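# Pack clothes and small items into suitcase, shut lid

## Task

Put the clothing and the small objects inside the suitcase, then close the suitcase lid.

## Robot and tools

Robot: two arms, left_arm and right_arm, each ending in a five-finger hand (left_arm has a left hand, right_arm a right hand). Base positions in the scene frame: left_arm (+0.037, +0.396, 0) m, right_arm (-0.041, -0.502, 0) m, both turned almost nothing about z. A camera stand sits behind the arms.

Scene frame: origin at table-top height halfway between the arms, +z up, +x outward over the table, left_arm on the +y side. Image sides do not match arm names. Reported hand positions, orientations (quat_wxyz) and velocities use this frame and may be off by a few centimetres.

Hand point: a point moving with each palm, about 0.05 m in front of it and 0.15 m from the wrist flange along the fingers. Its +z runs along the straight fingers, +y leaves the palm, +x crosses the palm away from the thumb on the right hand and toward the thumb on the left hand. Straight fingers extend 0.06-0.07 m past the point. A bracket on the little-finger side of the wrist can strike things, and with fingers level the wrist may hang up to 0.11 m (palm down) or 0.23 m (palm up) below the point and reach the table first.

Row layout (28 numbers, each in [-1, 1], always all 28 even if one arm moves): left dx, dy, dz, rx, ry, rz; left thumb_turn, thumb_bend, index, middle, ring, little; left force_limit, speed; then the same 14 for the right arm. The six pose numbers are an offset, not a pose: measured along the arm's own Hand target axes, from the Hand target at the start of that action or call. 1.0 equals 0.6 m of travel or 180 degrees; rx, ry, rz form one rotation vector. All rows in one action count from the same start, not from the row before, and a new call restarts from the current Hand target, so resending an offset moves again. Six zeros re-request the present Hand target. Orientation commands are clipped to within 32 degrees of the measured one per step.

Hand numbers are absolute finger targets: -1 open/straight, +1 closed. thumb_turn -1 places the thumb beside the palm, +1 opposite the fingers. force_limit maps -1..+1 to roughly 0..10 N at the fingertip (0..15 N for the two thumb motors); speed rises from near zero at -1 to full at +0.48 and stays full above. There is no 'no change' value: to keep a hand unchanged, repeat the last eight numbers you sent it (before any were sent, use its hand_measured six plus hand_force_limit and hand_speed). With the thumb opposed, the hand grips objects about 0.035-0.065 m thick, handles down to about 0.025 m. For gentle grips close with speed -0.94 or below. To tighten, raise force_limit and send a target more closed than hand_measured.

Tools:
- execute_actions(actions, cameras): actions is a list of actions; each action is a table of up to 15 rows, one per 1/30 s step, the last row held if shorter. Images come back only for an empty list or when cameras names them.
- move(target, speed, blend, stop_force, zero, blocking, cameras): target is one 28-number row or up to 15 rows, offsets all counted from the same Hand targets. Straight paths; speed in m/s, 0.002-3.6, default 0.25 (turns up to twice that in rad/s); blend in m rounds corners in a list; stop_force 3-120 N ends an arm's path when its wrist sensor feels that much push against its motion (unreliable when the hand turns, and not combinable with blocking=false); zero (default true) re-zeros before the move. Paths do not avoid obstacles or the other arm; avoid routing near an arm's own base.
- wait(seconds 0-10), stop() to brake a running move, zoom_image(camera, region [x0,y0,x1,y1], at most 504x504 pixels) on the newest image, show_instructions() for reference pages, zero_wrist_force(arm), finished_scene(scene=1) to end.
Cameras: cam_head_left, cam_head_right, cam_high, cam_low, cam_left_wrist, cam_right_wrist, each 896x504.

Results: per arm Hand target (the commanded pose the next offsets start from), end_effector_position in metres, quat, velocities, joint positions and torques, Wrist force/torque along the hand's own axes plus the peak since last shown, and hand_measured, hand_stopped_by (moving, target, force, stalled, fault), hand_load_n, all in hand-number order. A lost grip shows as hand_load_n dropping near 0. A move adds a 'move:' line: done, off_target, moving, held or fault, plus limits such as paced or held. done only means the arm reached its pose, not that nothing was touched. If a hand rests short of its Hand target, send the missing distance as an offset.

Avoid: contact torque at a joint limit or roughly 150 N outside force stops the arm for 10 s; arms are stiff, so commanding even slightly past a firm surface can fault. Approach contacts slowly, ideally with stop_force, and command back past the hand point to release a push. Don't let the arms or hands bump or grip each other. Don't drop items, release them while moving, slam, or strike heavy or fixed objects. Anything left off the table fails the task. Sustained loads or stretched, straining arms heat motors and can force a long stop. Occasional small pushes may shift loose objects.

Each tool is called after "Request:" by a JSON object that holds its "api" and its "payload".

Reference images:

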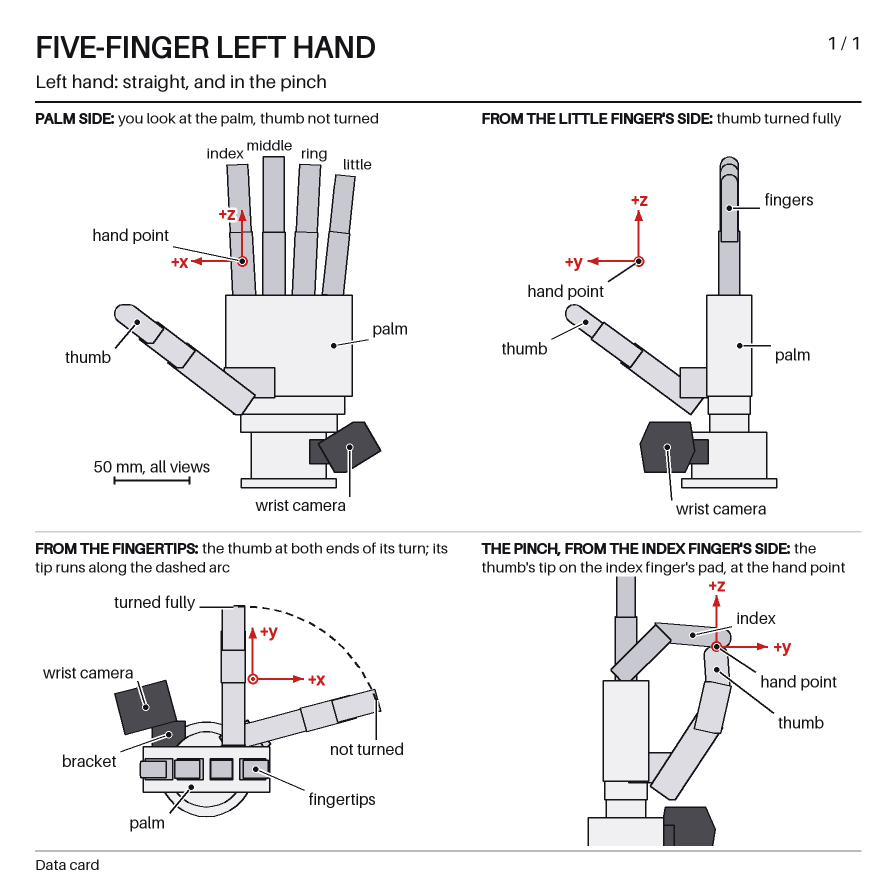

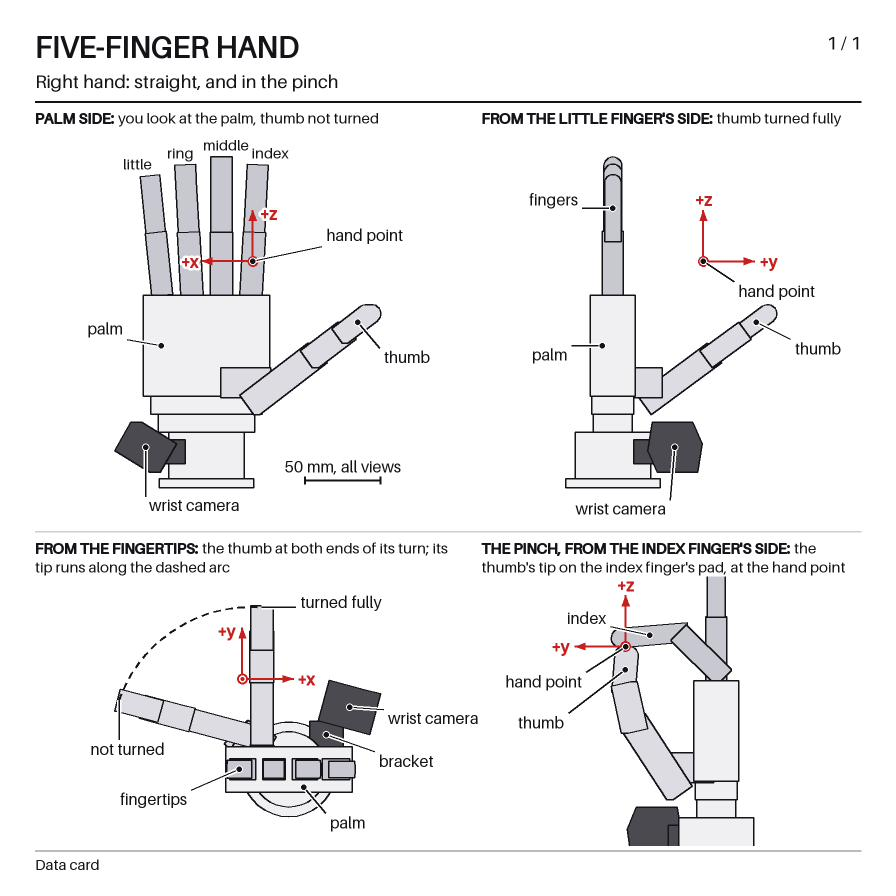

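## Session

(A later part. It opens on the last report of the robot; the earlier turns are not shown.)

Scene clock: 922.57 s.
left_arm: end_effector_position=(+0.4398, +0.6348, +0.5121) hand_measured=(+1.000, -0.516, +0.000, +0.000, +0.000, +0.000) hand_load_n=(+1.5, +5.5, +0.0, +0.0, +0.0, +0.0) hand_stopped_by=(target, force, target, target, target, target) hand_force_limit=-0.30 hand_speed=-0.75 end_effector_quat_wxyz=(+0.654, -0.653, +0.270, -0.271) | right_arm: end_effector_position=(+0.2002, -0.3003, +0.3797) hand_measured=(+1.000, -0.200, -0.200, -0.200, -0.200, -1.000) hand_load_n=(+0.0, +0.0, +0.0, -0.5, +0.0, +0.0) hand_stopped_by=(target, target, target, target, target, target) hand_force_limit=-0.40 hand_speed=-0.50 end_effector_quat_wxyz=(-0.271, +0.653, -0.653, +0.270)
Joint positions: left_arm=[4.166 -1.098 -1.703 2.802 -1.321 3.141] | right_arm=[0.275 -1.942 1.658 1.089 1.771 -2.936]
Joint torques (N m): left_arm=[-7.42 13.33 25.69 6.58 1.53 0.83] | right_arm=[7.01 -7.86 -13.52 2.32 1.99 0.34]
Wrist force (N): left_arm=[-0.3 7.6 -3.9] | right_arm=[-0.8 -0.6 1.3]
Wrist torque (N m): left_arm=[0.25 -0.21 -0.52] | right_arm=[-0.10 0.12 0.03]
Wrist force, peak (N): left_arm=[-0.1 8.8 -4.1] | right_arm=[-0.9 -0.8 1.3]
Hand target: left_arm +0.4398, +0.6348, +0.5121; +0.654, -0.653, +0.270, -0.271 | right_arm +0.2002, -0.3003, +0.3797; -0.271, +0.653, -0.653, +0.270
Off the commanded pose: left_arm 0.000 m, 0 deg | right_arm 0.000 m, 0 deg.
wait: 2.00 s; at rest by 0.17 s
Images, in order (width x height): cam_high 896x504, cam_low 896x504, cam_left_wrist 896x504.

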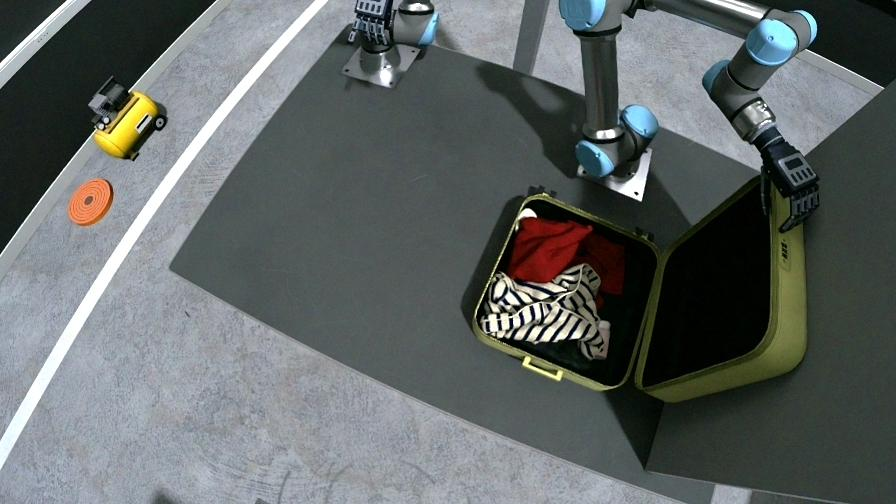

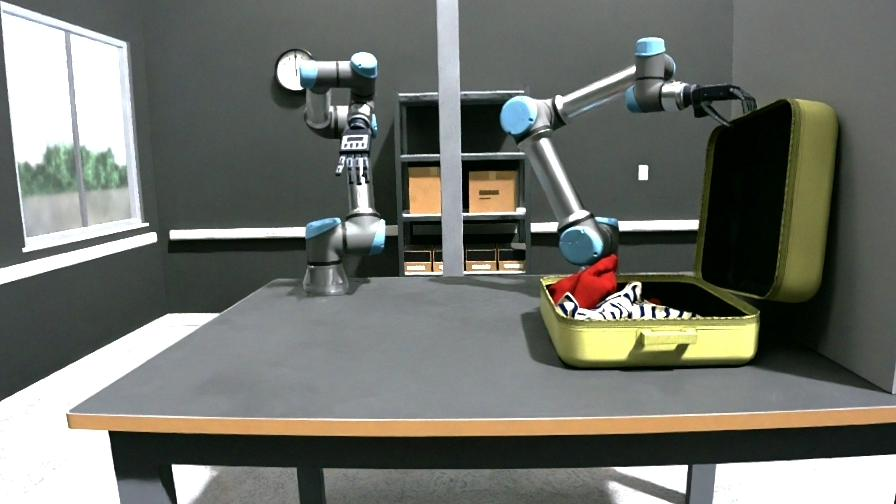

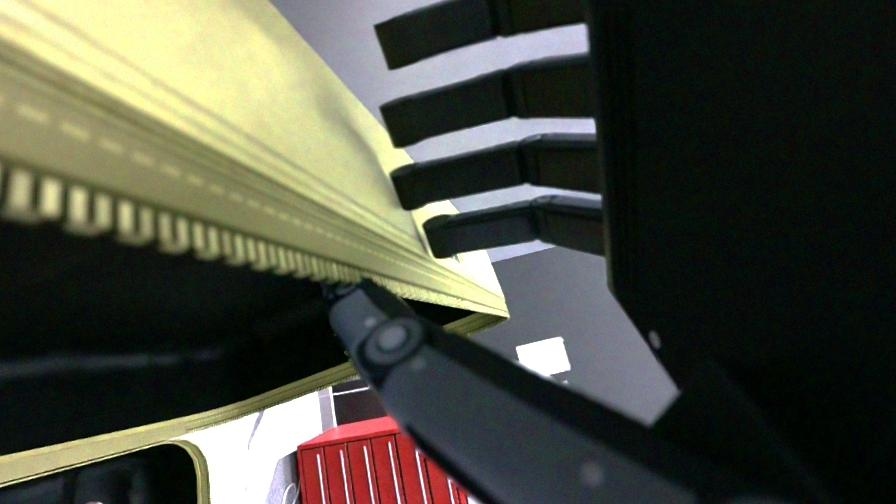

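Request:
{"api": "execute_actions", "payload": {"actions": [[[0,0,0,0,0,0, 1,-0.5,0.4,0.4,0.4,0.4,-0.2,-0.75, 0,0,0,0,0,0, 1,-0.2,-0.2,-0.2,-0.2,-1,-0.4,-0.5]]]}}

Request:
{"api": "wait", "payload": {"seconds": 1.0, "cameras": ["cam_left_wrist", "cam_high", "cam_low"]}}

Scene clock: 924.33 s.
left_arm: end_effector_position=(+0.4398, +0.6348, +0.5121) hand_measured=(+1.000, -0.516, +0.400, +0.066, +0.400, +0.400) hand_load_n=(+2.0, +6.5, +1.5, +4.5, +0.0, +0.0) hand_stopped_by=(target, force, target, force, target, target) hand_force_limit=-0.20 hand_speed=-0.75 end_effector_quat_wxyz=(+0.654, -0.653, +0.270, -0.271) | right_arm: end_effector_position=(+0.2002, -0.3003, +0.3797) hand_measured=(+1.000, -0.200, -0.200, -0.200, -0.200, -1.000) hand_load_n=(+0.0, +0.0, +0.0, +0.0, +0.0, +0.0) hand_stopped_by=(target, target, target, target, target, target) hand_force_limit=-0.40 hand_speed=-0.50 end_effector_quat_wxyz=(-0.271, +0.653, -0.653, +0.270)
Joint positions: left_arm=[4.166 -1.098 -1.703 2.802 -1.321 3.141] | right_arm=[0.275 -1.942 1.658 1.089 1.771 -2.936]
Joint torques (N m): left_arm=[-5.88 7.04 17.09 -1 1.53 1.8] | right_arm=[6.6 -8.89 -13.48 2.25 2.23 0.5]
Wrist force (N): left_arm=[-1.2 -0.9 -1.3] | right_arm=[-0.7 -0.7 1.3]
Wrist torque (N m): left_arm=[0.23 -0.20 -0.35] | right_arm=[-0.12 0.10 0.03]
Wrist force, peak (N): left_arm=[0.0 8.8 -4.0] | right_arm=[-1.0 -0.8 1.3]
Hand target: left_arm +0.4398, +0.6348, +0.5121; +0.654, -0.653, +0.270, -0.271 | right_arm +0.2002, -0.3003, +0.3797; -0.271, +0.653, -0.653, +0.270
Off the commanded pose: left_arm 0.000 m, 0 deg | right_arm 0.000 m, 0 deg.
Step readings (end_effector_position of left_arm | right_arm):
0: (+0.4398, +0.6348, +0.5121) | (+0.2002, -0.3003, +0.3797)
1: (+0.4398, +0.6348, +0.5121) | (+0.2002, -0.3003, +0.3797)
2: (+0.4398, +0.6348, +0.5121) | (+0.2002, -0.3003, +0.3797)
4: (+0.4398, +0.6348, +0.5121) | (+0.2002, -0.3003, +0.3797)
8: (+0.4398, +0.6349, +0.5122) | (+0.2002, -0.3003, +0.3797)
15: (+0.4398, +0.6348, +0.5122) | (+0.2002, -0.3003, +0.3797)

Scene clock: 925.33 s.
left_arm: end_effector_position=(+0.4398, +0.6348, +0.5121) hand_measured=(+1.000, -0.516, +0.400, +0.066, +0.400, +0.400) hand_load_n=(+2.0, +6.5, +1.0, +4.0, +0.0, +0.0) hand_stopped_by=(target, force, target, force, target, target) hand_force_limit=-0.20 hand_speed=-0.75 end_effector_quat_wxyz=(+0.654, -0.653, +0.270, -0.271) | right_arm: end_effector_position=(+0.2002, -0.3003, +0.3797) hand_measured=(+1.000, -0.200, -0.200, -0.200, -0.200, -1.000) hand_load_n=(+0.0, +0.0, +0.0, +0.0, +0.0, +0.0) hand_stopped_by=(target, target, target, target, target, target) hand_force_limit=-0.40 hand_speed=-0.50 end_effector_quat_wxyz=(-0.271, +0.653, -0.653, +0.270)
Joint positions: left_arm=[4.166 -1.098 -1.703 2.802 -1.321 3.141] | right_arm=[0.275 -1.942 1.658 1.089 1.771 -2.936]
Joint torques (N m): left_arm=[-4.47 -2.18 14.67 -0.93 1.41 2.23] | right_arm=[7.14 -8.26 -13.84 2.14 2.19 0.29]
Wrist force (N): left_arm=[-1.3 -0.7 -1.2] | right_arm=[-0.9 -0.5 1.5]
Wrist torque (N m): left_arm=[0.24 -0.17 -0.36] | right_arm=[-0.10 0.14 0.02]
Wrist force, peak (N): left_arm=[-1.3 -2.1 -1.2] | right_arm=[-0.9 -0.5 1.5]
Hand target: left_arm +0.4398, +0.6348, +0.5121; +0.654, -0.653, +0.270, -0.271 | right_arm +0.2002, -0.3003, +0.3797; -0.271, +0.653, -0.653, +0.270
Off the commanded pose: left_arm 0.000 m, 0 deg | right_arm 0.000 m, 0 deg.
wait: 1.00 s; at rest by 0.17 s
Images, in order (width x height): cam_high 896x504, cam_low 896x504, cam_left_wrist 896x504.

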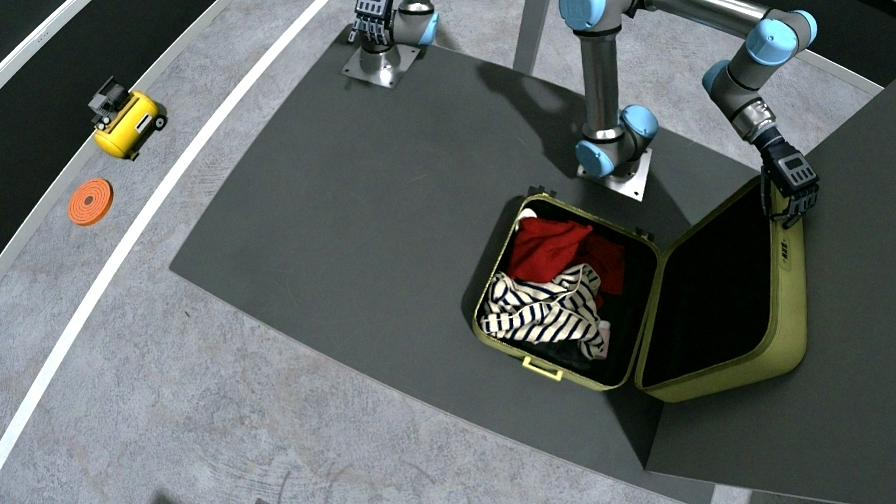

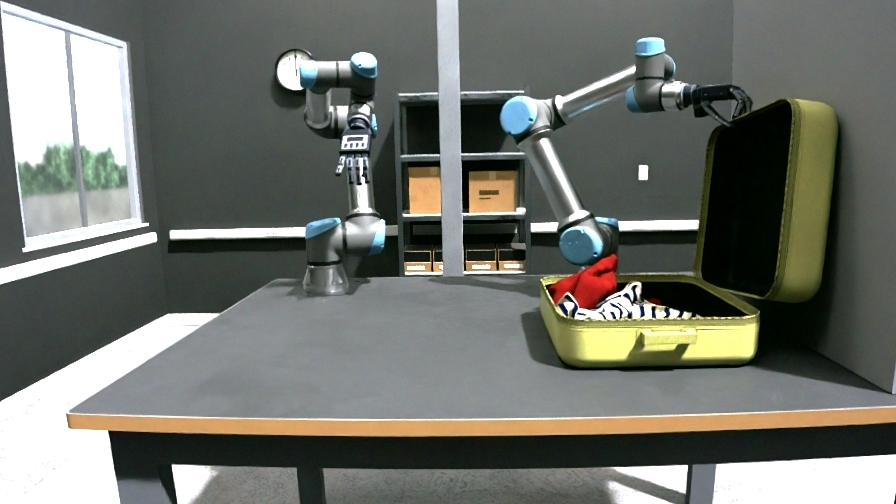

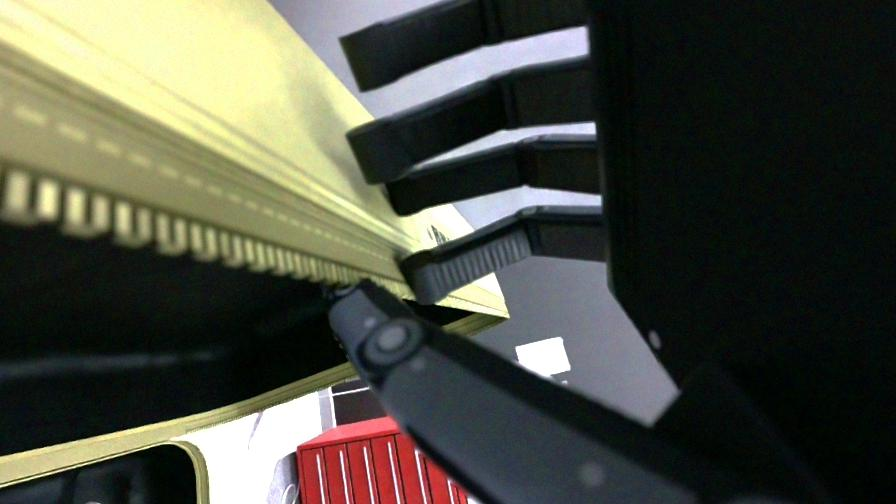

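Request:
{"api": "execute_actions", "payload": {"actions": [[[0,0,0,0,0,0, 1,-0.85,-0.4,-0.4,-0.4,-0.4,-0.2,-0.5, 0,0,0,0,0,0, 1,-0.2,-0.2,-0.2,-0.2,-1,-0.4,-0.5]]]}}

Request:
{"api": "move", "payload": {"target": [-0.0212,0.0067,0.0212,-0.0393,0,-0.0393, 1,-0.85,-0.4,-0.4,-0.4,-0.4,-0.2,-0.5, 0,0,0,0,0,0, 1,-0.2,-0.2,-0.2,-0.2,-1,-0.4,-0.5], "speed": 0.05, "stop_force": 8, "cameras": ["cam_left_wrist"]}}

Scene clock: 931.33 s.
left_arm: end_effector_position=(+0.4398, +0.6348, +0.5121) hand_measured=(+1.000, -0.850, -0.400, -0.400, -0.400, -0.400) hand_load_n=(+0.0, +0.5, +0.0, +0.0, +0.0, +0.0) hand_stopped_by=(target, target, target, target, target, target) hand_force_limit=-0.20 hand_speed=-0.50 end_effector_quat_wxyz=(+0.654, -0.653, +0.270, -0.271) | right_arm: end_effector_position=(+0.2002, -0.3003, +0.3797) hand_measured=(+1.000, -0.200, -0.200, -0.200, -0.200, -1.000) hand_load_n=(+0.0, +0.0, +0.0, +0.0, +0.0, +0.0) hand_stopped_by=(target, target, target, target, target, target) hand_force_limit=-0.40 hand_speed=-0.50 end_effector_quat_wxyz=(-0.271, +0.653, -0.653, +0.270)
Joint positions: left_arm=[4.166 -1.098 -1.703 2.802 -1.321 3.141] | right_arm=[0.275 -1.942 1.658 1.089 1.771 -2.936]
Joint torques (N m): left_arm=[-1.12 -7.61 15.79 3.67 1.4 2.6] | right_arm=[6.91 -8.11 -13.94 2.24 1.96 0.51]
Wrist force (N): left_arm=[-0.6 -0.3 0.1] | right_arm=[-0.9 -0.5 1.3]
Wrist torque (N m): left_arm=[-0.08 -0.11 -0.32] | right_arm=[-0.09 0.12 0.03]
Wrist force, peak (N): left_arm=[-0.6 -10.2 -4.7] | right_arm=[-0.8 -0.6 1.6]
Hand target: left_arm +0.4398, +0.6348, +0.5121; +0.654, -0.653, +0.270, -0.271 | right_arm +0.2002, -0.3003, +0.3797; -0.271, +0.653, -0.653, +0.270
Off the commanded pose: left_arm 0.000 m, 0 deg | right_arm 0.000 m, 0 deg.
Step readings (end_effector_position of left_arm | right_arm):
0: (+0.4398, +0.6348, +0.5121) | (+0.2002, -0.3003, +0.3797)
1: (+0.4398, +0.6348, +0.5121) | (+0.2002, -0.3003, +0.3797)
2: (+0.4398, +0.6348, +0.5121) | (+0.2002, -0.3003, +0.3797)
4: (+0.4398, +0.6348, +0.5121) | (+0.2002, -0.3003, +0.3797)
8: (+0.4398, +0.6348, +0.5121) | (+0.2002, -0.3003, +0.3797)
15: (+0.4398, +0.6348, +0.5121) | (+0.2002, -0.3003, +0.3797)

Scene clock: 933.60 s.
left_arm: end_effector_position=(+0.4398, +0.6455, +0.5097) hand_measured=(+1.000, -0.850, -0.400, -0.400, -0.400, -0.400) hand_load_n=(+1.0, +1.5, +0.0, +0.0, +0.0, -3.5) hand_stopped_by=(target, target, target, target, target, target) hand_force_limit=-0.20 hand_speed=-0.50 end_effector_quat_wxyz=(-0.619, +0.686, -0.256, +0.284) | right_arm: end_effector_position=(+0.2002, -0.3003, +0.3797) hand_measured=(+1.000, -0.200, -0.200, -0.200, -0.200, -1.000) hand_load_n=(+0.0, +0.0, +0.0, +0.0, +0.0, +0.0) hand_stopped_by=(target, target, target, target, target, target) hand_force_limit=-0.40 hand_speed=-0.50 end_effector_quat_wxyz=(-0.271, +0.653, -0.653, +0.270)
Joint positions: left_arm=[4.214 -1.145 -1.644 2.714 -1.271 3.091] | right_arm=[0.275 -1.942 1.658 1.089 1.771 -2.936]
Joint torques (N m): left_arm=[-8.21 7.45 27.02 0.28 0.83 -2.43] | right_arm=[7.21 -8.23 -13.52 2.05 2.18 0.53]
Wrist force (N): left_arm=[4.2 4.1 -5.5] | right_arm=[-0.8 -0.6 1.4]
Wrist torque (N m): left_arm=[0.09 -0.34 -0.39] | right_arm=[-0.12 0.11 0.03]
Wrist force, peak (N): left_arm=[7.1 1.5 -9.1] | right_arm=[-1.0 -0.9 1.3]
Hand target: left_arm +0.4398, +0.6455, +0.5097; -0.619, +0.686, -0.256, +0.284 (not the last commanded pose) | right_arm +0.2002, -0.3003, +0.3797; -0.271, +0.653, -0.653, +0.270
Off the commanded pose: left_arm 0.007 m, 4 deg | right_arm 0.000 m, 0 deg.
move: contact (left_arm)
Images, in order (width x height): cam_left_wrist 896x504.

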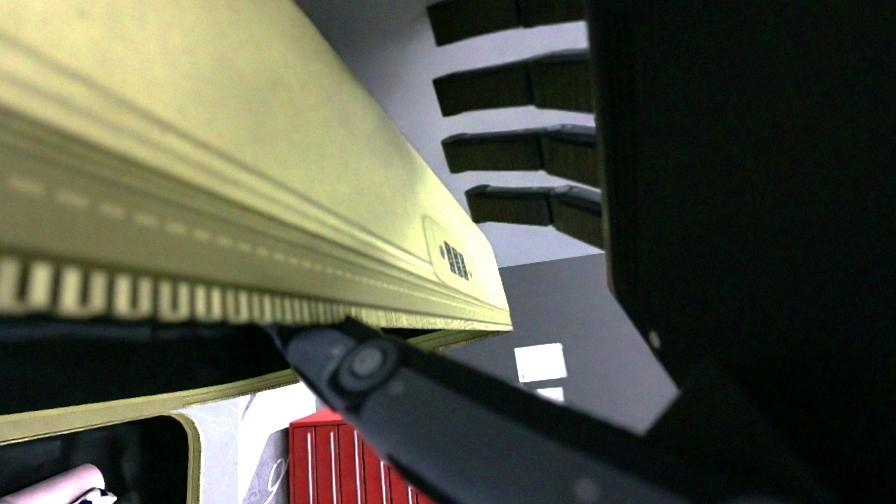

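Request:
{"api": "execute_actions", "payload": {"actions": [[[0.0035,0,-0.0035,0,0,0, 1,-0.85,0.0,0.0,0.0,0.0,-0.2,-0.5, 0,0,0,0,0,0, 1,-0.2,-0.2,-0.2,-0.2,-1,-0.4,-0.5]]]}}

Request:
{"api": "execute_actions", "payload": {"actions": [[[0,0,0,0,0,0, 1,-0.3,0.6,0.6,0.6,0.6,0.0,-0.75, 0,0,0,0,0,0, 1,-0.2,-0.2,-0.2,-0.2,-1,-0.4,-0.5]]]}}

Request:
{"api": "wait", "payload": {"seconds": 1.0, "cameras": ["cam_left_wrist", "cam_high", "cam_low"]}}

Scene clock: 937.87 s.
left_arm: end_effector_position=(+0.4398, +0.6426, +0.5100) hand_measured=(+1.000, -0.850, +0.000, -0.004, +0.000, +0.000) hand_load_n=(+1.0, +1.5, +0.0, +2.5, +0.0, +0.0) hand_stopped_by=(target, target, target, force, target, target) hand_force_limit=-0.20 hand_speed=-0.50 end_effector_quat_wxyz=(-0.619, +0.686, -0.256, +0.284) | right_arm: end_effector_position=(+0.2002, -0.3003, +0.3797) hand_measured=(+1.000, -0.200, -0.200, -0.200, -0.200, -1.000) hand_load_n=(+0.0, +0.0, +0.0, +0.0, +0.5, +0.0) hand_stopped_by=(target, target, target, target, target, target) hand_force_limit=-0.40 hand_speed=-0.50 end_effector_quat_wxyz=(-0.271, +0.653, -0.653, +0.270)
Joint positions: left_arm=[4.206 -1.142 -1.645 2.712 -1.278 3.09] | right_arm=[0.275 -1.942 1.658 1.089 1.771 -2.936]
Joint torques (N m): left_arm=[13.01 -12.15 13.81 2.22 1.52 0.71] | right_arm=[7.2 -8.26 -13.84 2.21 2.09 0.44]
Wrist force (N): left_arm=[0.4 -6.1 -1.5] | right_arm=[-0.9 -0.5 1.3]
Wrist torque (N m): left_arm=[0.10 -0.20 -0.18] | right_arm=[-0.09 0.14 0.03]
Wrist force, peak (N): left_arm=[4.3 4.4 -5.8] | right_arm=[-0.9 -0.9 1.3]
Hand target: left_arm +0.4398, +0.6426, +0.5100; -0.619, +0.686, -0.256, +0.284 | right_arm +0.2002, -0.3003, +0.3797; -0.271, +0.653, -0.653, +0.270
Off the commanded pose: left_arm 0.000 m, 0 deg | right_arm 0.000 m, 0 deg.
Step readings (end_effector_position of left_arm | right_arm):
0: (+0.4398, +0.6455, +0.5097) | (+0.2002, -0.3003, +0.3797)
1: (+0.4398, +0.6454, +0.5097) | (+0.2002, -0.3003, +0.3797)
2: (+0.4399, +0.6447, +0.5098) | (+0.2002, -0.3003, +0.3797)
4: (+0.4398, +0.6428, +0.5101) | (+0.2002, -0.3003, +0.3797)
8: (+0.4398, +0.6423, +0.5101) | (+0.2002, -0.3003, +0.3797)
15: (+0.4398, +0.6425, +0.5101) | (+0.2002, -0.3003, +0.3797)

Scene clock: 939.00 s.
left_arm: end_effector_position=(+0.4398, +0.6426, +0.5100) hand_measured=(+1.000, -0.690, +0.226, +0.014, +0.600, +0.600) hand_load_n=(+4.0, +7.0, +5.0, +3.0, +0.0, +0.0) hand_stopped_by=(target, force, force, force, target, target) hand_force_limit=0.00 hand_speed=-0.75 end_effector_quat_wxyz=(-0.619, +0.686, -0.256, +0.284) | right_arm: end_effector_position=(+0.2002, -0.3003, +0.3797) hand_measured=(+1.000, -0.200, -0.200, -0.200, -0.200, -1.000) hand_load_n=(+0.0, +0.0, +0.0, +0.0, -0.5, -0.5) hand_stopped_by=(target, target, target, target, target, target) hand_force_limit=-0.40 hand_speed=-0.50 end_effector_quat_wxyz=(-0.271, +0.653, -0.653, +0.270)
Joint positions: left_arm=[4.206 -1.142 -1.645 2.712 -1.278 3.09] | right_arm=[0.275 -1.942 1.658 1.089 1.771 -2.936]
Joint torques (N m): left_arm=[12.37 -8.98 13.21 -0.86 1.54 3.25] | right_arm=[7.11 -8.06 -13.15 2.17 1.99 0.44]
Wrist force (N): left_arm=[1.0 -8.0 -4.9] | right_arm=[-0.8 -0.5 1.4]
Wrist torque (N m): left_arm=[0.25 -0.43 -0.41] | right_arm=[-0.09 0.12 0.04]
Wrist force, peak (N): left_arm=[0.6 -13.6 -3.1] | right_arm=[-0.8 -0.7 1.5]
Hand target: left_arm +0.4398, +0.6426, +0.5100; -0.619, +0.686, -0.256, +0.284 | right_arm +0.2002, -0.3003, +0.3797; -0.271, +0.653, -0.653, +0.270
Off the commanded pose: left_arm 0.000 m, 0 deg | right_arm 0.000 m, 0 deg.
Step readings (end_effector_position of left_arm | right_arm):
0: (+0.4398, +0.6426, +0.5100) | (+0.2002, -0.3003, +0.3797)
1: (+0.4398, +0.6426, +0.5100) | (+0.2002, -0.3003, +0.3797)
2: (+0.4398, +0.6426, +0.5100) | (+0.2002, -0.3003, +0.3797)
4: (+0.4398, +0.6426, +0.5100) | (+0.2002, -0.3003, +0.3797)
8: (+0.4398, +0.6426, +0.5100) | (+0.2002, -0.3003, +0.3797)
15: (+0.4398, +0.6426, +0.5100) | (+0.2002, -0.3003, +0.3797)

Scene clock: 940.00 s.
left_arm: end_effector_position=(+0.4398, +0.6426, +0.5100) hand_measured=(+1.000, -0.690, +0.226, +0.014, +0.600, +0.600) hand_load_n=(+4.0, +7.5, +5.0, +3.0, +0.0, +0.0) hand_stopped_by=(target, force, force, force, target, target) hand_force_limit=0.00 hand_speed=-0.75 end_effector_quat_wxyz=(-0.619, +0.686, -0.256, +0.284) | right_arm: end_effector_position=(+0.2002, -0.3003, +0.3797) hand_measured=(+1.000, -0.200, -0.200, -0.200, -0.200, -1.000) hand_load_n=(+0.0, +0.0, +0.0, +0.0, +0.0, +0.0) hand_stopped_by=(target, target, target, target, target, target) hand_force_limit=-0.40 hand_speed=-0.50 end_effector_quat_wxyz=(-0.271, +0.653, -0.653, +0.270)
Joint positions: left_arm=[4.206 -1.142 -1.645 2.712 -1.278 3.09] | right_arm=[0.275 -1.942 1.658 1.089 1.771 -2.936]
Joint torques (N m): left_arm=[12.58 -7.1 13.33 -2.14 1.48 3.18] | right_arm=[7.15 -7.81 -13.75 2.1 2.13 0.56]
Wrist force (N): left_arm=[0.9 -10.1 -5.0] | right_arm=[-0.8 -0.5 1.1]
Wrist torque (N m): left_arm=[0.22 -0.44 -0.39] | right_arm=[-0.07 0.12 0.04]
Wrist force, peak (N): left_arm=[0.9 -10.1 -5.0] | right_arm=[-0.9 -0.7 1.3]
Hand target: left_arm +0.4398, +0.6426, +0.5100; -0.619, +0.686, -0.256, +0.284 | right_arm +0.2002, -0.3003, +0.3797; -0.271, +0.653, -0.653, +0.270
Off the commanded pose: left_arm 0.000 m, 0 deg | right_arm 0.000 m, 0 deg.
wait: 1.00 s; at rest by 0.17 s
Images, in order (width x height): cam_high 896x504, cam_low 896x504, cam_left_wrist 896x504.

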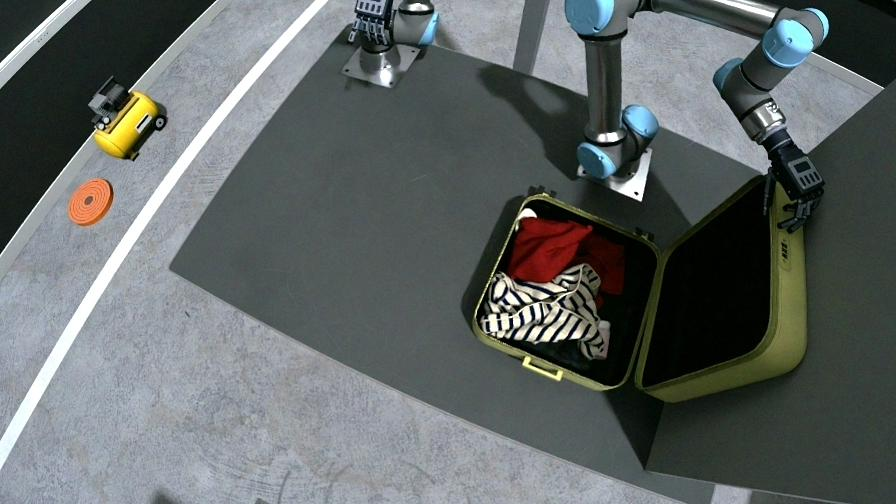

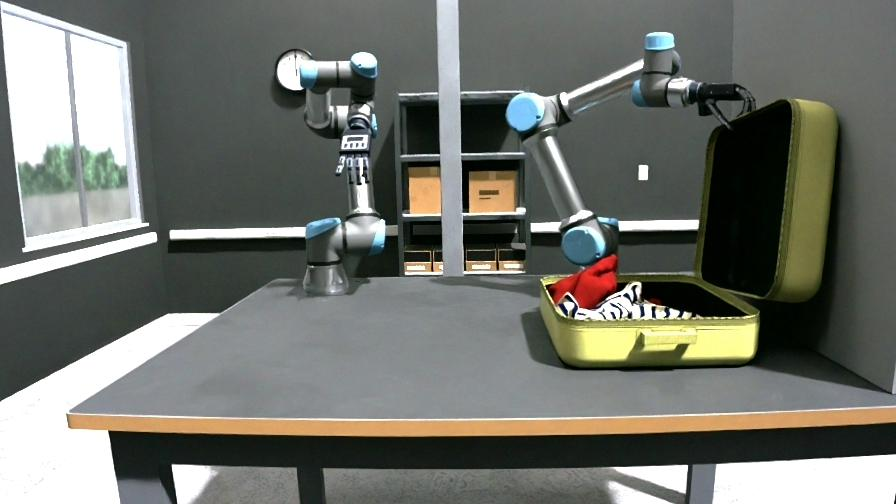

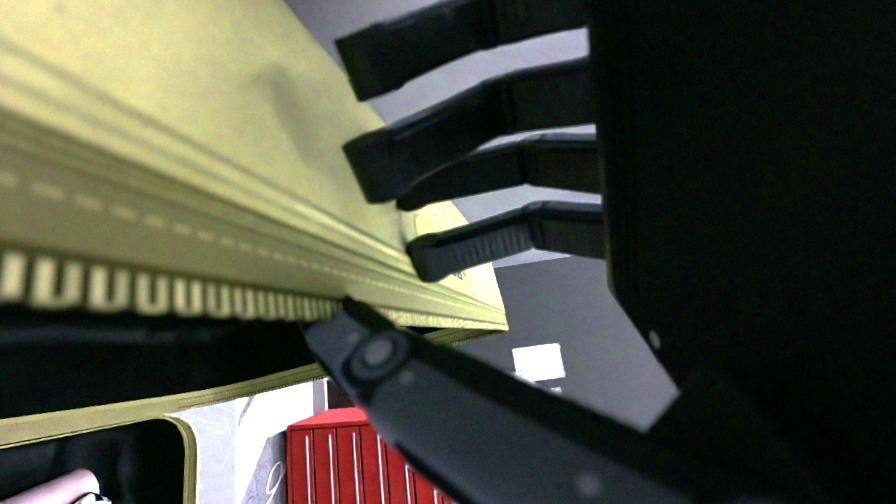

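Request:
{"api": "move", "payload": {"target": [0.02477,-0.00486,-0.02477,0.01179,0,0.01179, 1,-0.3,0.6,0.6,0.6,0.6,0.0,-0.75, 0,0,0,0,0,0, 1,-0.2,-0.2,-0.2,-0.2,-1,-0.4,-0.5], "speed": 0.03, "stop_force": 25, "cameras": ["cam_left_wrist", "cam_high", "cam_low"]}}

Scene clock: 944.87 s.
left_arm: end_effector_position=(+0.4398, +0.6220, +0.5151) hand_measured=(+1.000, -0.688, +0.228, +0.014, +0.600, +0.600) hand_load_n=(+0.0, +0.0, +0.0, +0.0, +0.0, +0.0) hand_stopped_by=(target, force, force, force, target, target) hand_force_limit=0.00 hand_speed=-0.75 end_effector_quat_wxyz=(+0.637, -0.670, +0.263, -0.277) | right_arm: end_effector_position=(+0.2002, -0.3003, +0.3797) hand_measured=(+1.000, -0.200, -0.200, -0.200, -0.200, -1.000) hand_load_n=(+0.0, +0.0, +0.0, +0.0, +0.0, +0.0) hand_stopped_by=(target, target, target, target, target, target) hand_force_limit=-0.40 hand_speed=-0.50 end_effector_quat_wxyz=(-0.271, +0.653, -0.653, +0.270)
Joint positions: left_arm=[4.137 -1.105 -1.671 2.74 -1.349 3.113] | right_arm=[0.275 -1.942 1.658 1.089 1.771 -2.936]
Joint torques (N m): left_arm=[13.3 -10.75 25.68 -0.87 1.53 -2.51] | right_arm=[7.06 -7.31 -13.49 2.16 2.04 0.61]
Wrist force (N): left_arm=[-0.4 0.0 0.3] | right_arm=[-0.8 -0.3 1.5]
Wrist torque (N m): left_arm=[-0.04 -0.11 -0.31] | right_arm=[-0.08 0.12 0.04]
Wrist force, peak (N): left_arm=[1.0 -10.2 -4.8] | right_arm=[-1.1 -0.7 1.4]
Hand target: left_arm +0.4398, +0.6220, +0.5151; +0.637, -0.670, +0.263, -0.277 | right_arm +0.2002, -0.3003, +0.3797; -0.271, +0.653, -0.653, +0.270
Off the commanded pose: left_arm 0.000 m, 0 deg | right_arm 0.000 m, 0 deg.
move: done
Images, in order (width x height): cam_high 896x504, cam_low 896x504, cam_left_wrist 896x504.

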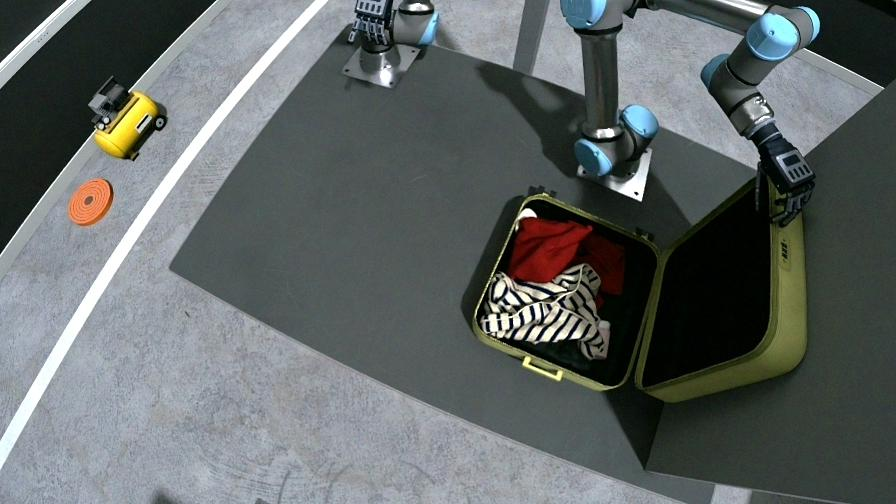

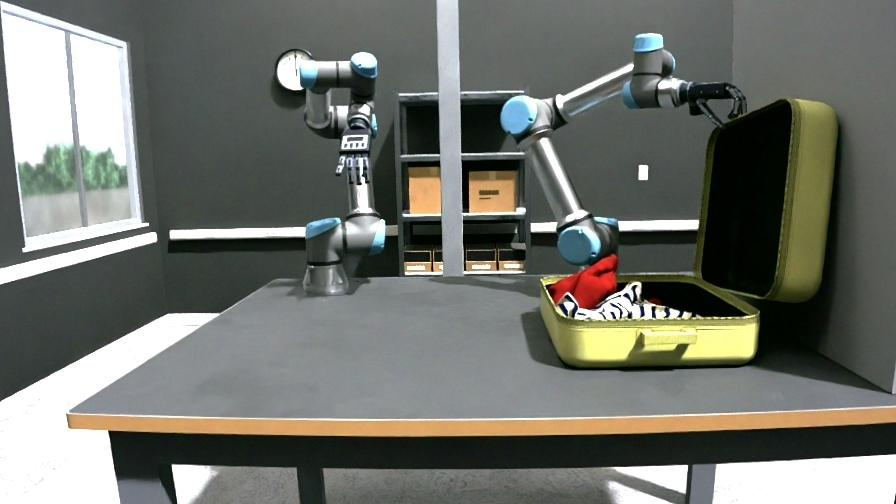

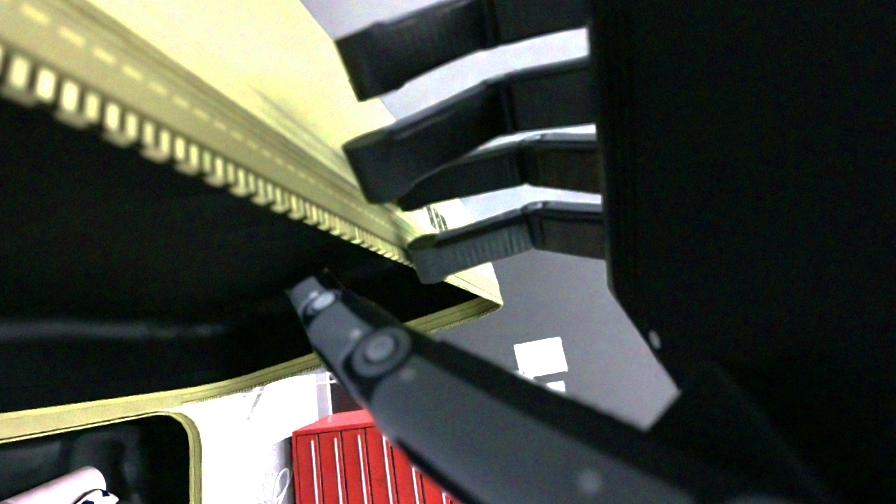

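Request:
{"api": "execute_actions", "payload": {"actions": [[[0,0,0,0,0,0, 1,-0.95,-0.8,-0.8,-0.8,-0.8,0.0,-0.3, 0,0,0,0,0,0, 1,-0.2,-0.2,-0.2,-0.2,-1,-0.4,-0.5]]]}}

Request:
{"api": "move", "payload": {"target": [0.18,-0.03,-0.18,0.0118,0,0.0118, 1,-0.95,-0.8,-0.8,-0.8,-0.8,0.0,-0.3, 0,0,0,0,0,0, 1,-0.2,-0.2,-0.2,-0.2,-1,-0.4,-0.5], "speed": 0.15, "cameras": ["all"]}}

Scene clock: 966.93 s.
left_arm: end_effector_position=(+0.4398, +0.6220, +0.5151) hand_measured=(+1.000, -0.950, -0.800, -0.800, -0.800, -0.800) hand_load_n=(+0.0, +0.0, +0.0, +0.0, +0.0, +0.0) hand_stopped_by=(target, target, target, target, target, target) hand_force_limit=0.00 hand_speed=-0.30 end_effector_quat_wxyz=(+0.637, -0.670, +0.263, -0.277) | right_arm: end_effector_position=(+0.2002, -0.3003, +0.3797) hand_measured=(+1.000, -0.200, -0.200, -0.200, -0.200, -1.000) hand_load_n=(+0.0, +0.0, +0.0, +0.0, +0.0, +0.0) hand_stopped_by=(target, target, target, target, target, target) hand_force_limit=-0.40 hand_speed=-0.50 end_effector_quat_wxyz=(-0.271, +0.653, -0.653, +0.270)
Joint positions: left_arm=[4.137 -1.105 -1.671 2.739 -1.349 3.113] | right_arm=[0.275 -1.942 1.658 1.089 1.771 -2.936]
Joint torques (N m): left_arm=[11.92 -9.97 22.86 0.52 1.53 -2.45] | right_arm=[6.66 -7.63 -13.72 2.12 2.15 0.56]
Wrist force (N): left_arm=[-0.5 -0.1 0.2] | right_arm=[-0.7 -0.5 1.4]
Wrist torque (N m): left_arm=[-0.03 -0.09 -0.32] | right_arm=[-0.09 0.09 0.04]
Wrist force, peak (N): left_arm=[-0.6 0.2 0.2] | right_arm=[-1.0 -0.7 1.4]
Hand target: left_arm +0.4398, +0.6220, +0.5151; +0.637, -0.670, +0.263, -0.277 | right_arm +0.2002, -0.3003, +0.3797; -0.271, +0.653, -0.653, +0.270
Off the commanded pose: left_arm 0.000 m, 0 deg | right_arm 0.000 m, 0 deg.
Step readings (end_effector_position of left_arm | right_arm):
0: (+0.4398, +0.6220, +0.5151) | (+0.2002, -0.3003, +0.3797)
1: (+0.4398, +0.6220, +0.5151) | (+0.2002, -0.3003, +0.3797)
2: (+0.4398, +0.6220, +0.5151) | (+0.2002, -0.3003, +0.3797)
4: (+0.4398, +0.6220, +0.5151) | (+0.2002, -0.3003, +0.3797)
8: (+0.4398, +0.6220, +0.5151) | (+0.2002, -0.3003, +0.3797)
15: (+0.4398, +0.6220, +0.5151) | (+0.2002, -0.3003, +0.3797)

Scene clock: 968.47 s.
left_arm: end_effector_position=(+0.4399, +0.4704, +0.5408) hand_measured=(+1.000, -0.950, -0.800, -0.800, -0.800, -0.800) hand_load_n=(+0.0, +0.0, +0.0, +0.0, +0.0, +0.0) hand_stopped_by=(target, target, target, target, target, target) hand_force_limit=0.00 hand_speed=-0.30 end_effector_quat_wxyz=(+0.654, -0.653, +0.270, -0.270) | right_arm: end_effector_position=(+0.2002, -0.3003, +0.3797) hand_measured=(+1.000, -0.200, -0.200, -0.200, -0.200, -1.000) hand_load_n=(+0.0, +0.0, +0.0, +0.0, +0.0, +0.0) hand_stopped_by=(target, target, target, target, target, target) hand_force_limit=-0.40 hand_speed=-0.50 end_effector_quat_wxyz=(-0.271, +0.653, -0.653, +0.270)
Joint positions: left_arm=[3.404 -1.12 -1.615 2.736 -2.082 3.143] | right_arm=[0.275 -1.942 1.658 1.089 1.771 -2.936]
Joint torques (N m): left_arm=[-11.06 14.42 14 -0.68 -1.97 -2.48] | right_arm=[7.1 -8.18 -14.08 2.24 2.13 0.55]
Wrist force (N): left_arm=[-0.2 -0.1 -0.2] | right_arm=[-0.8 -0.5 1.1]
Wrist torque (N m): left_arm=[-0.07 -0.13 -0.31] | right_arm=[-0.08 0.12 0.04]
Wrist force, peak (N): left_arm=[-1.6 -0.1 1.4] | right_arm=[-0.9 -0.6 1.4]
Hand target: left_arm +0.4399, +0.4704, +0.5408; +0.654, -0.653, +0.270, -0.270 | right_arm +0.2002, -0.3003, +0.3797; -0.271, +0.653, -0.653, +0.270
Off the commanded pose: left_arm 0.000 m, 0 deg | right_arm 0.000 m, 0 deg.
move: done

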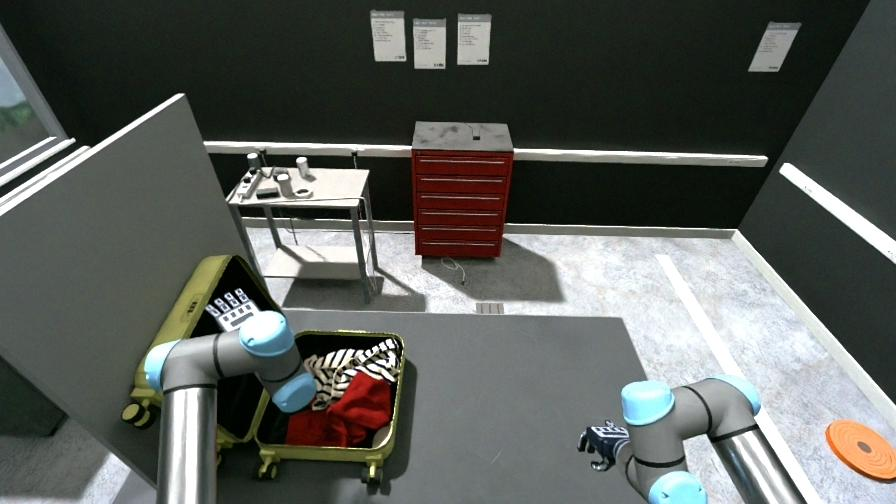

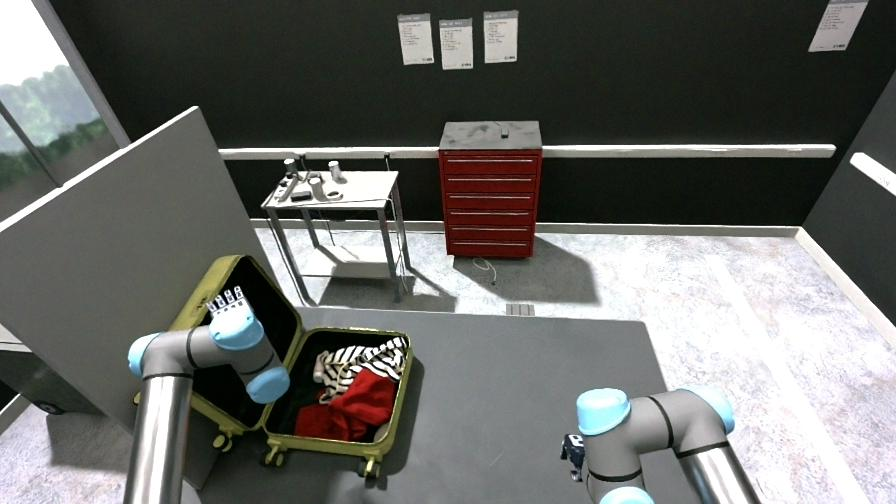

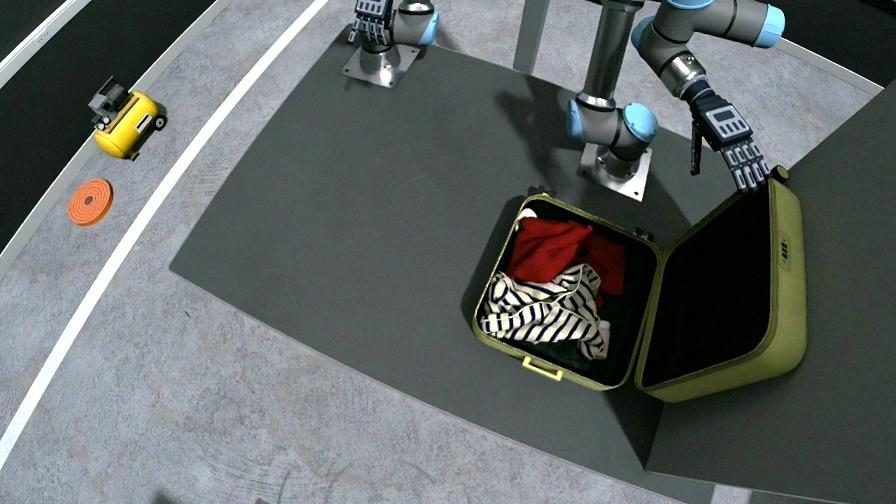

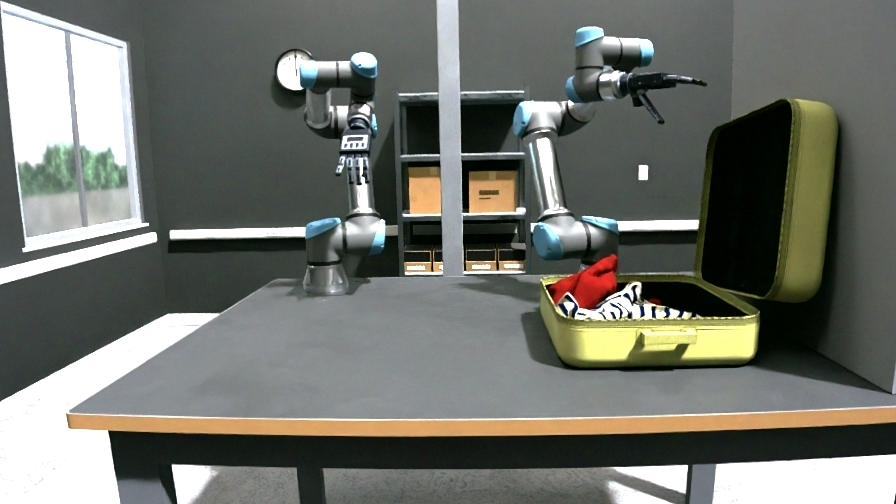

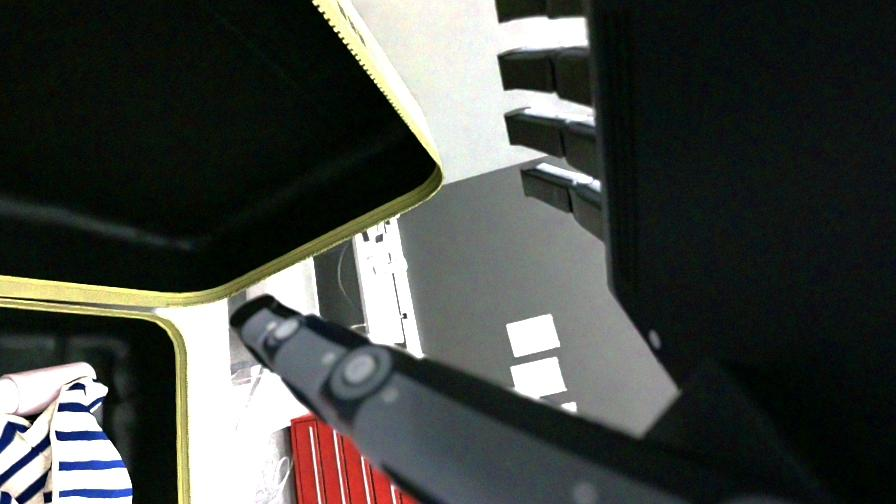

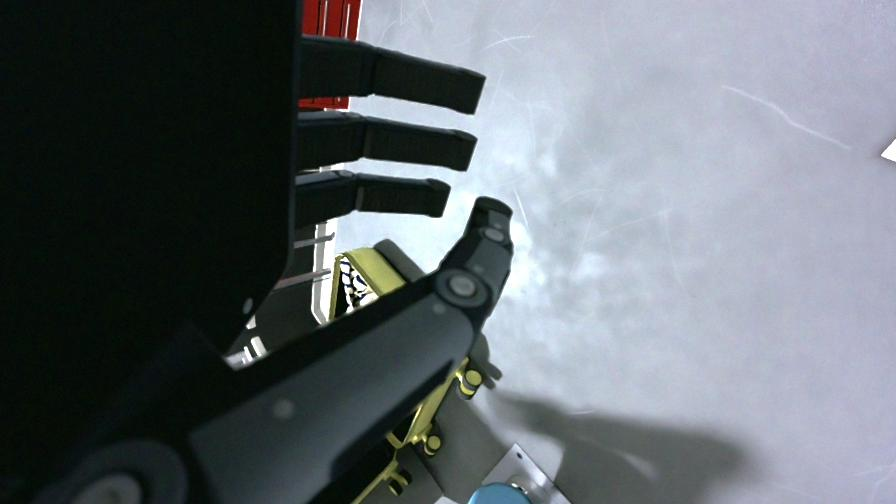

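Request:
{"api": "zoom_image", "payload": {"camera": "cam_high", "region": [720, 130, 840, 240]}}

Request:
{"api": "zoom_image", "payload": {"camera": "cam_head_left", "region": [100, 360, 220, 460]}}

Request:
{"api": "zoom_image", "payload": {"camera": "cam_right_wrist", "region": [330, 330, 530, 504]}}

Scaled by 4.200.

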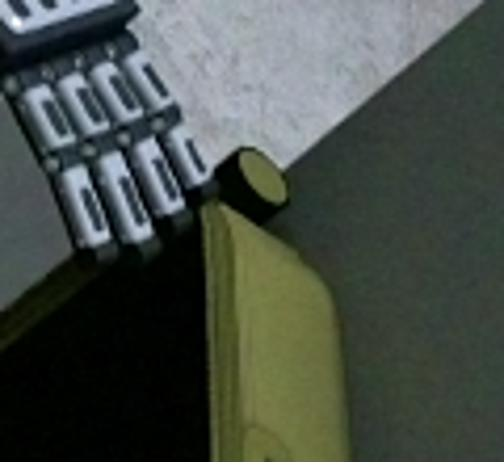

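Scaled by 4.200.

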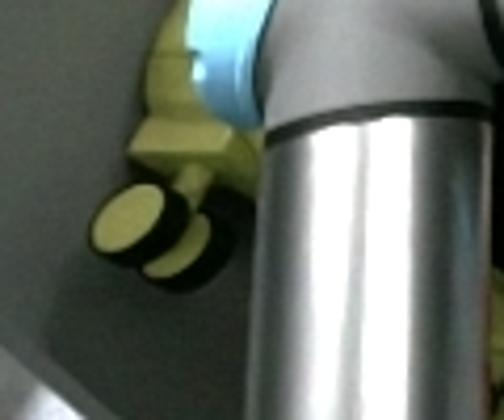

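Scaled by 2.520.

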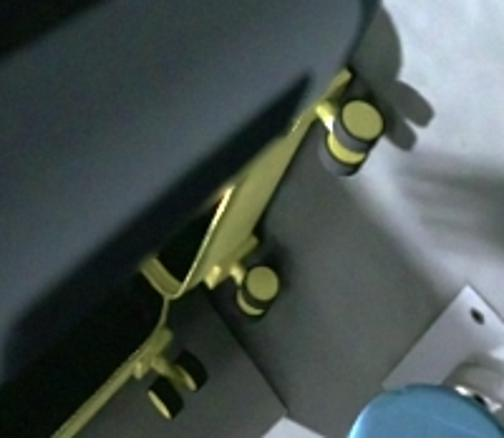

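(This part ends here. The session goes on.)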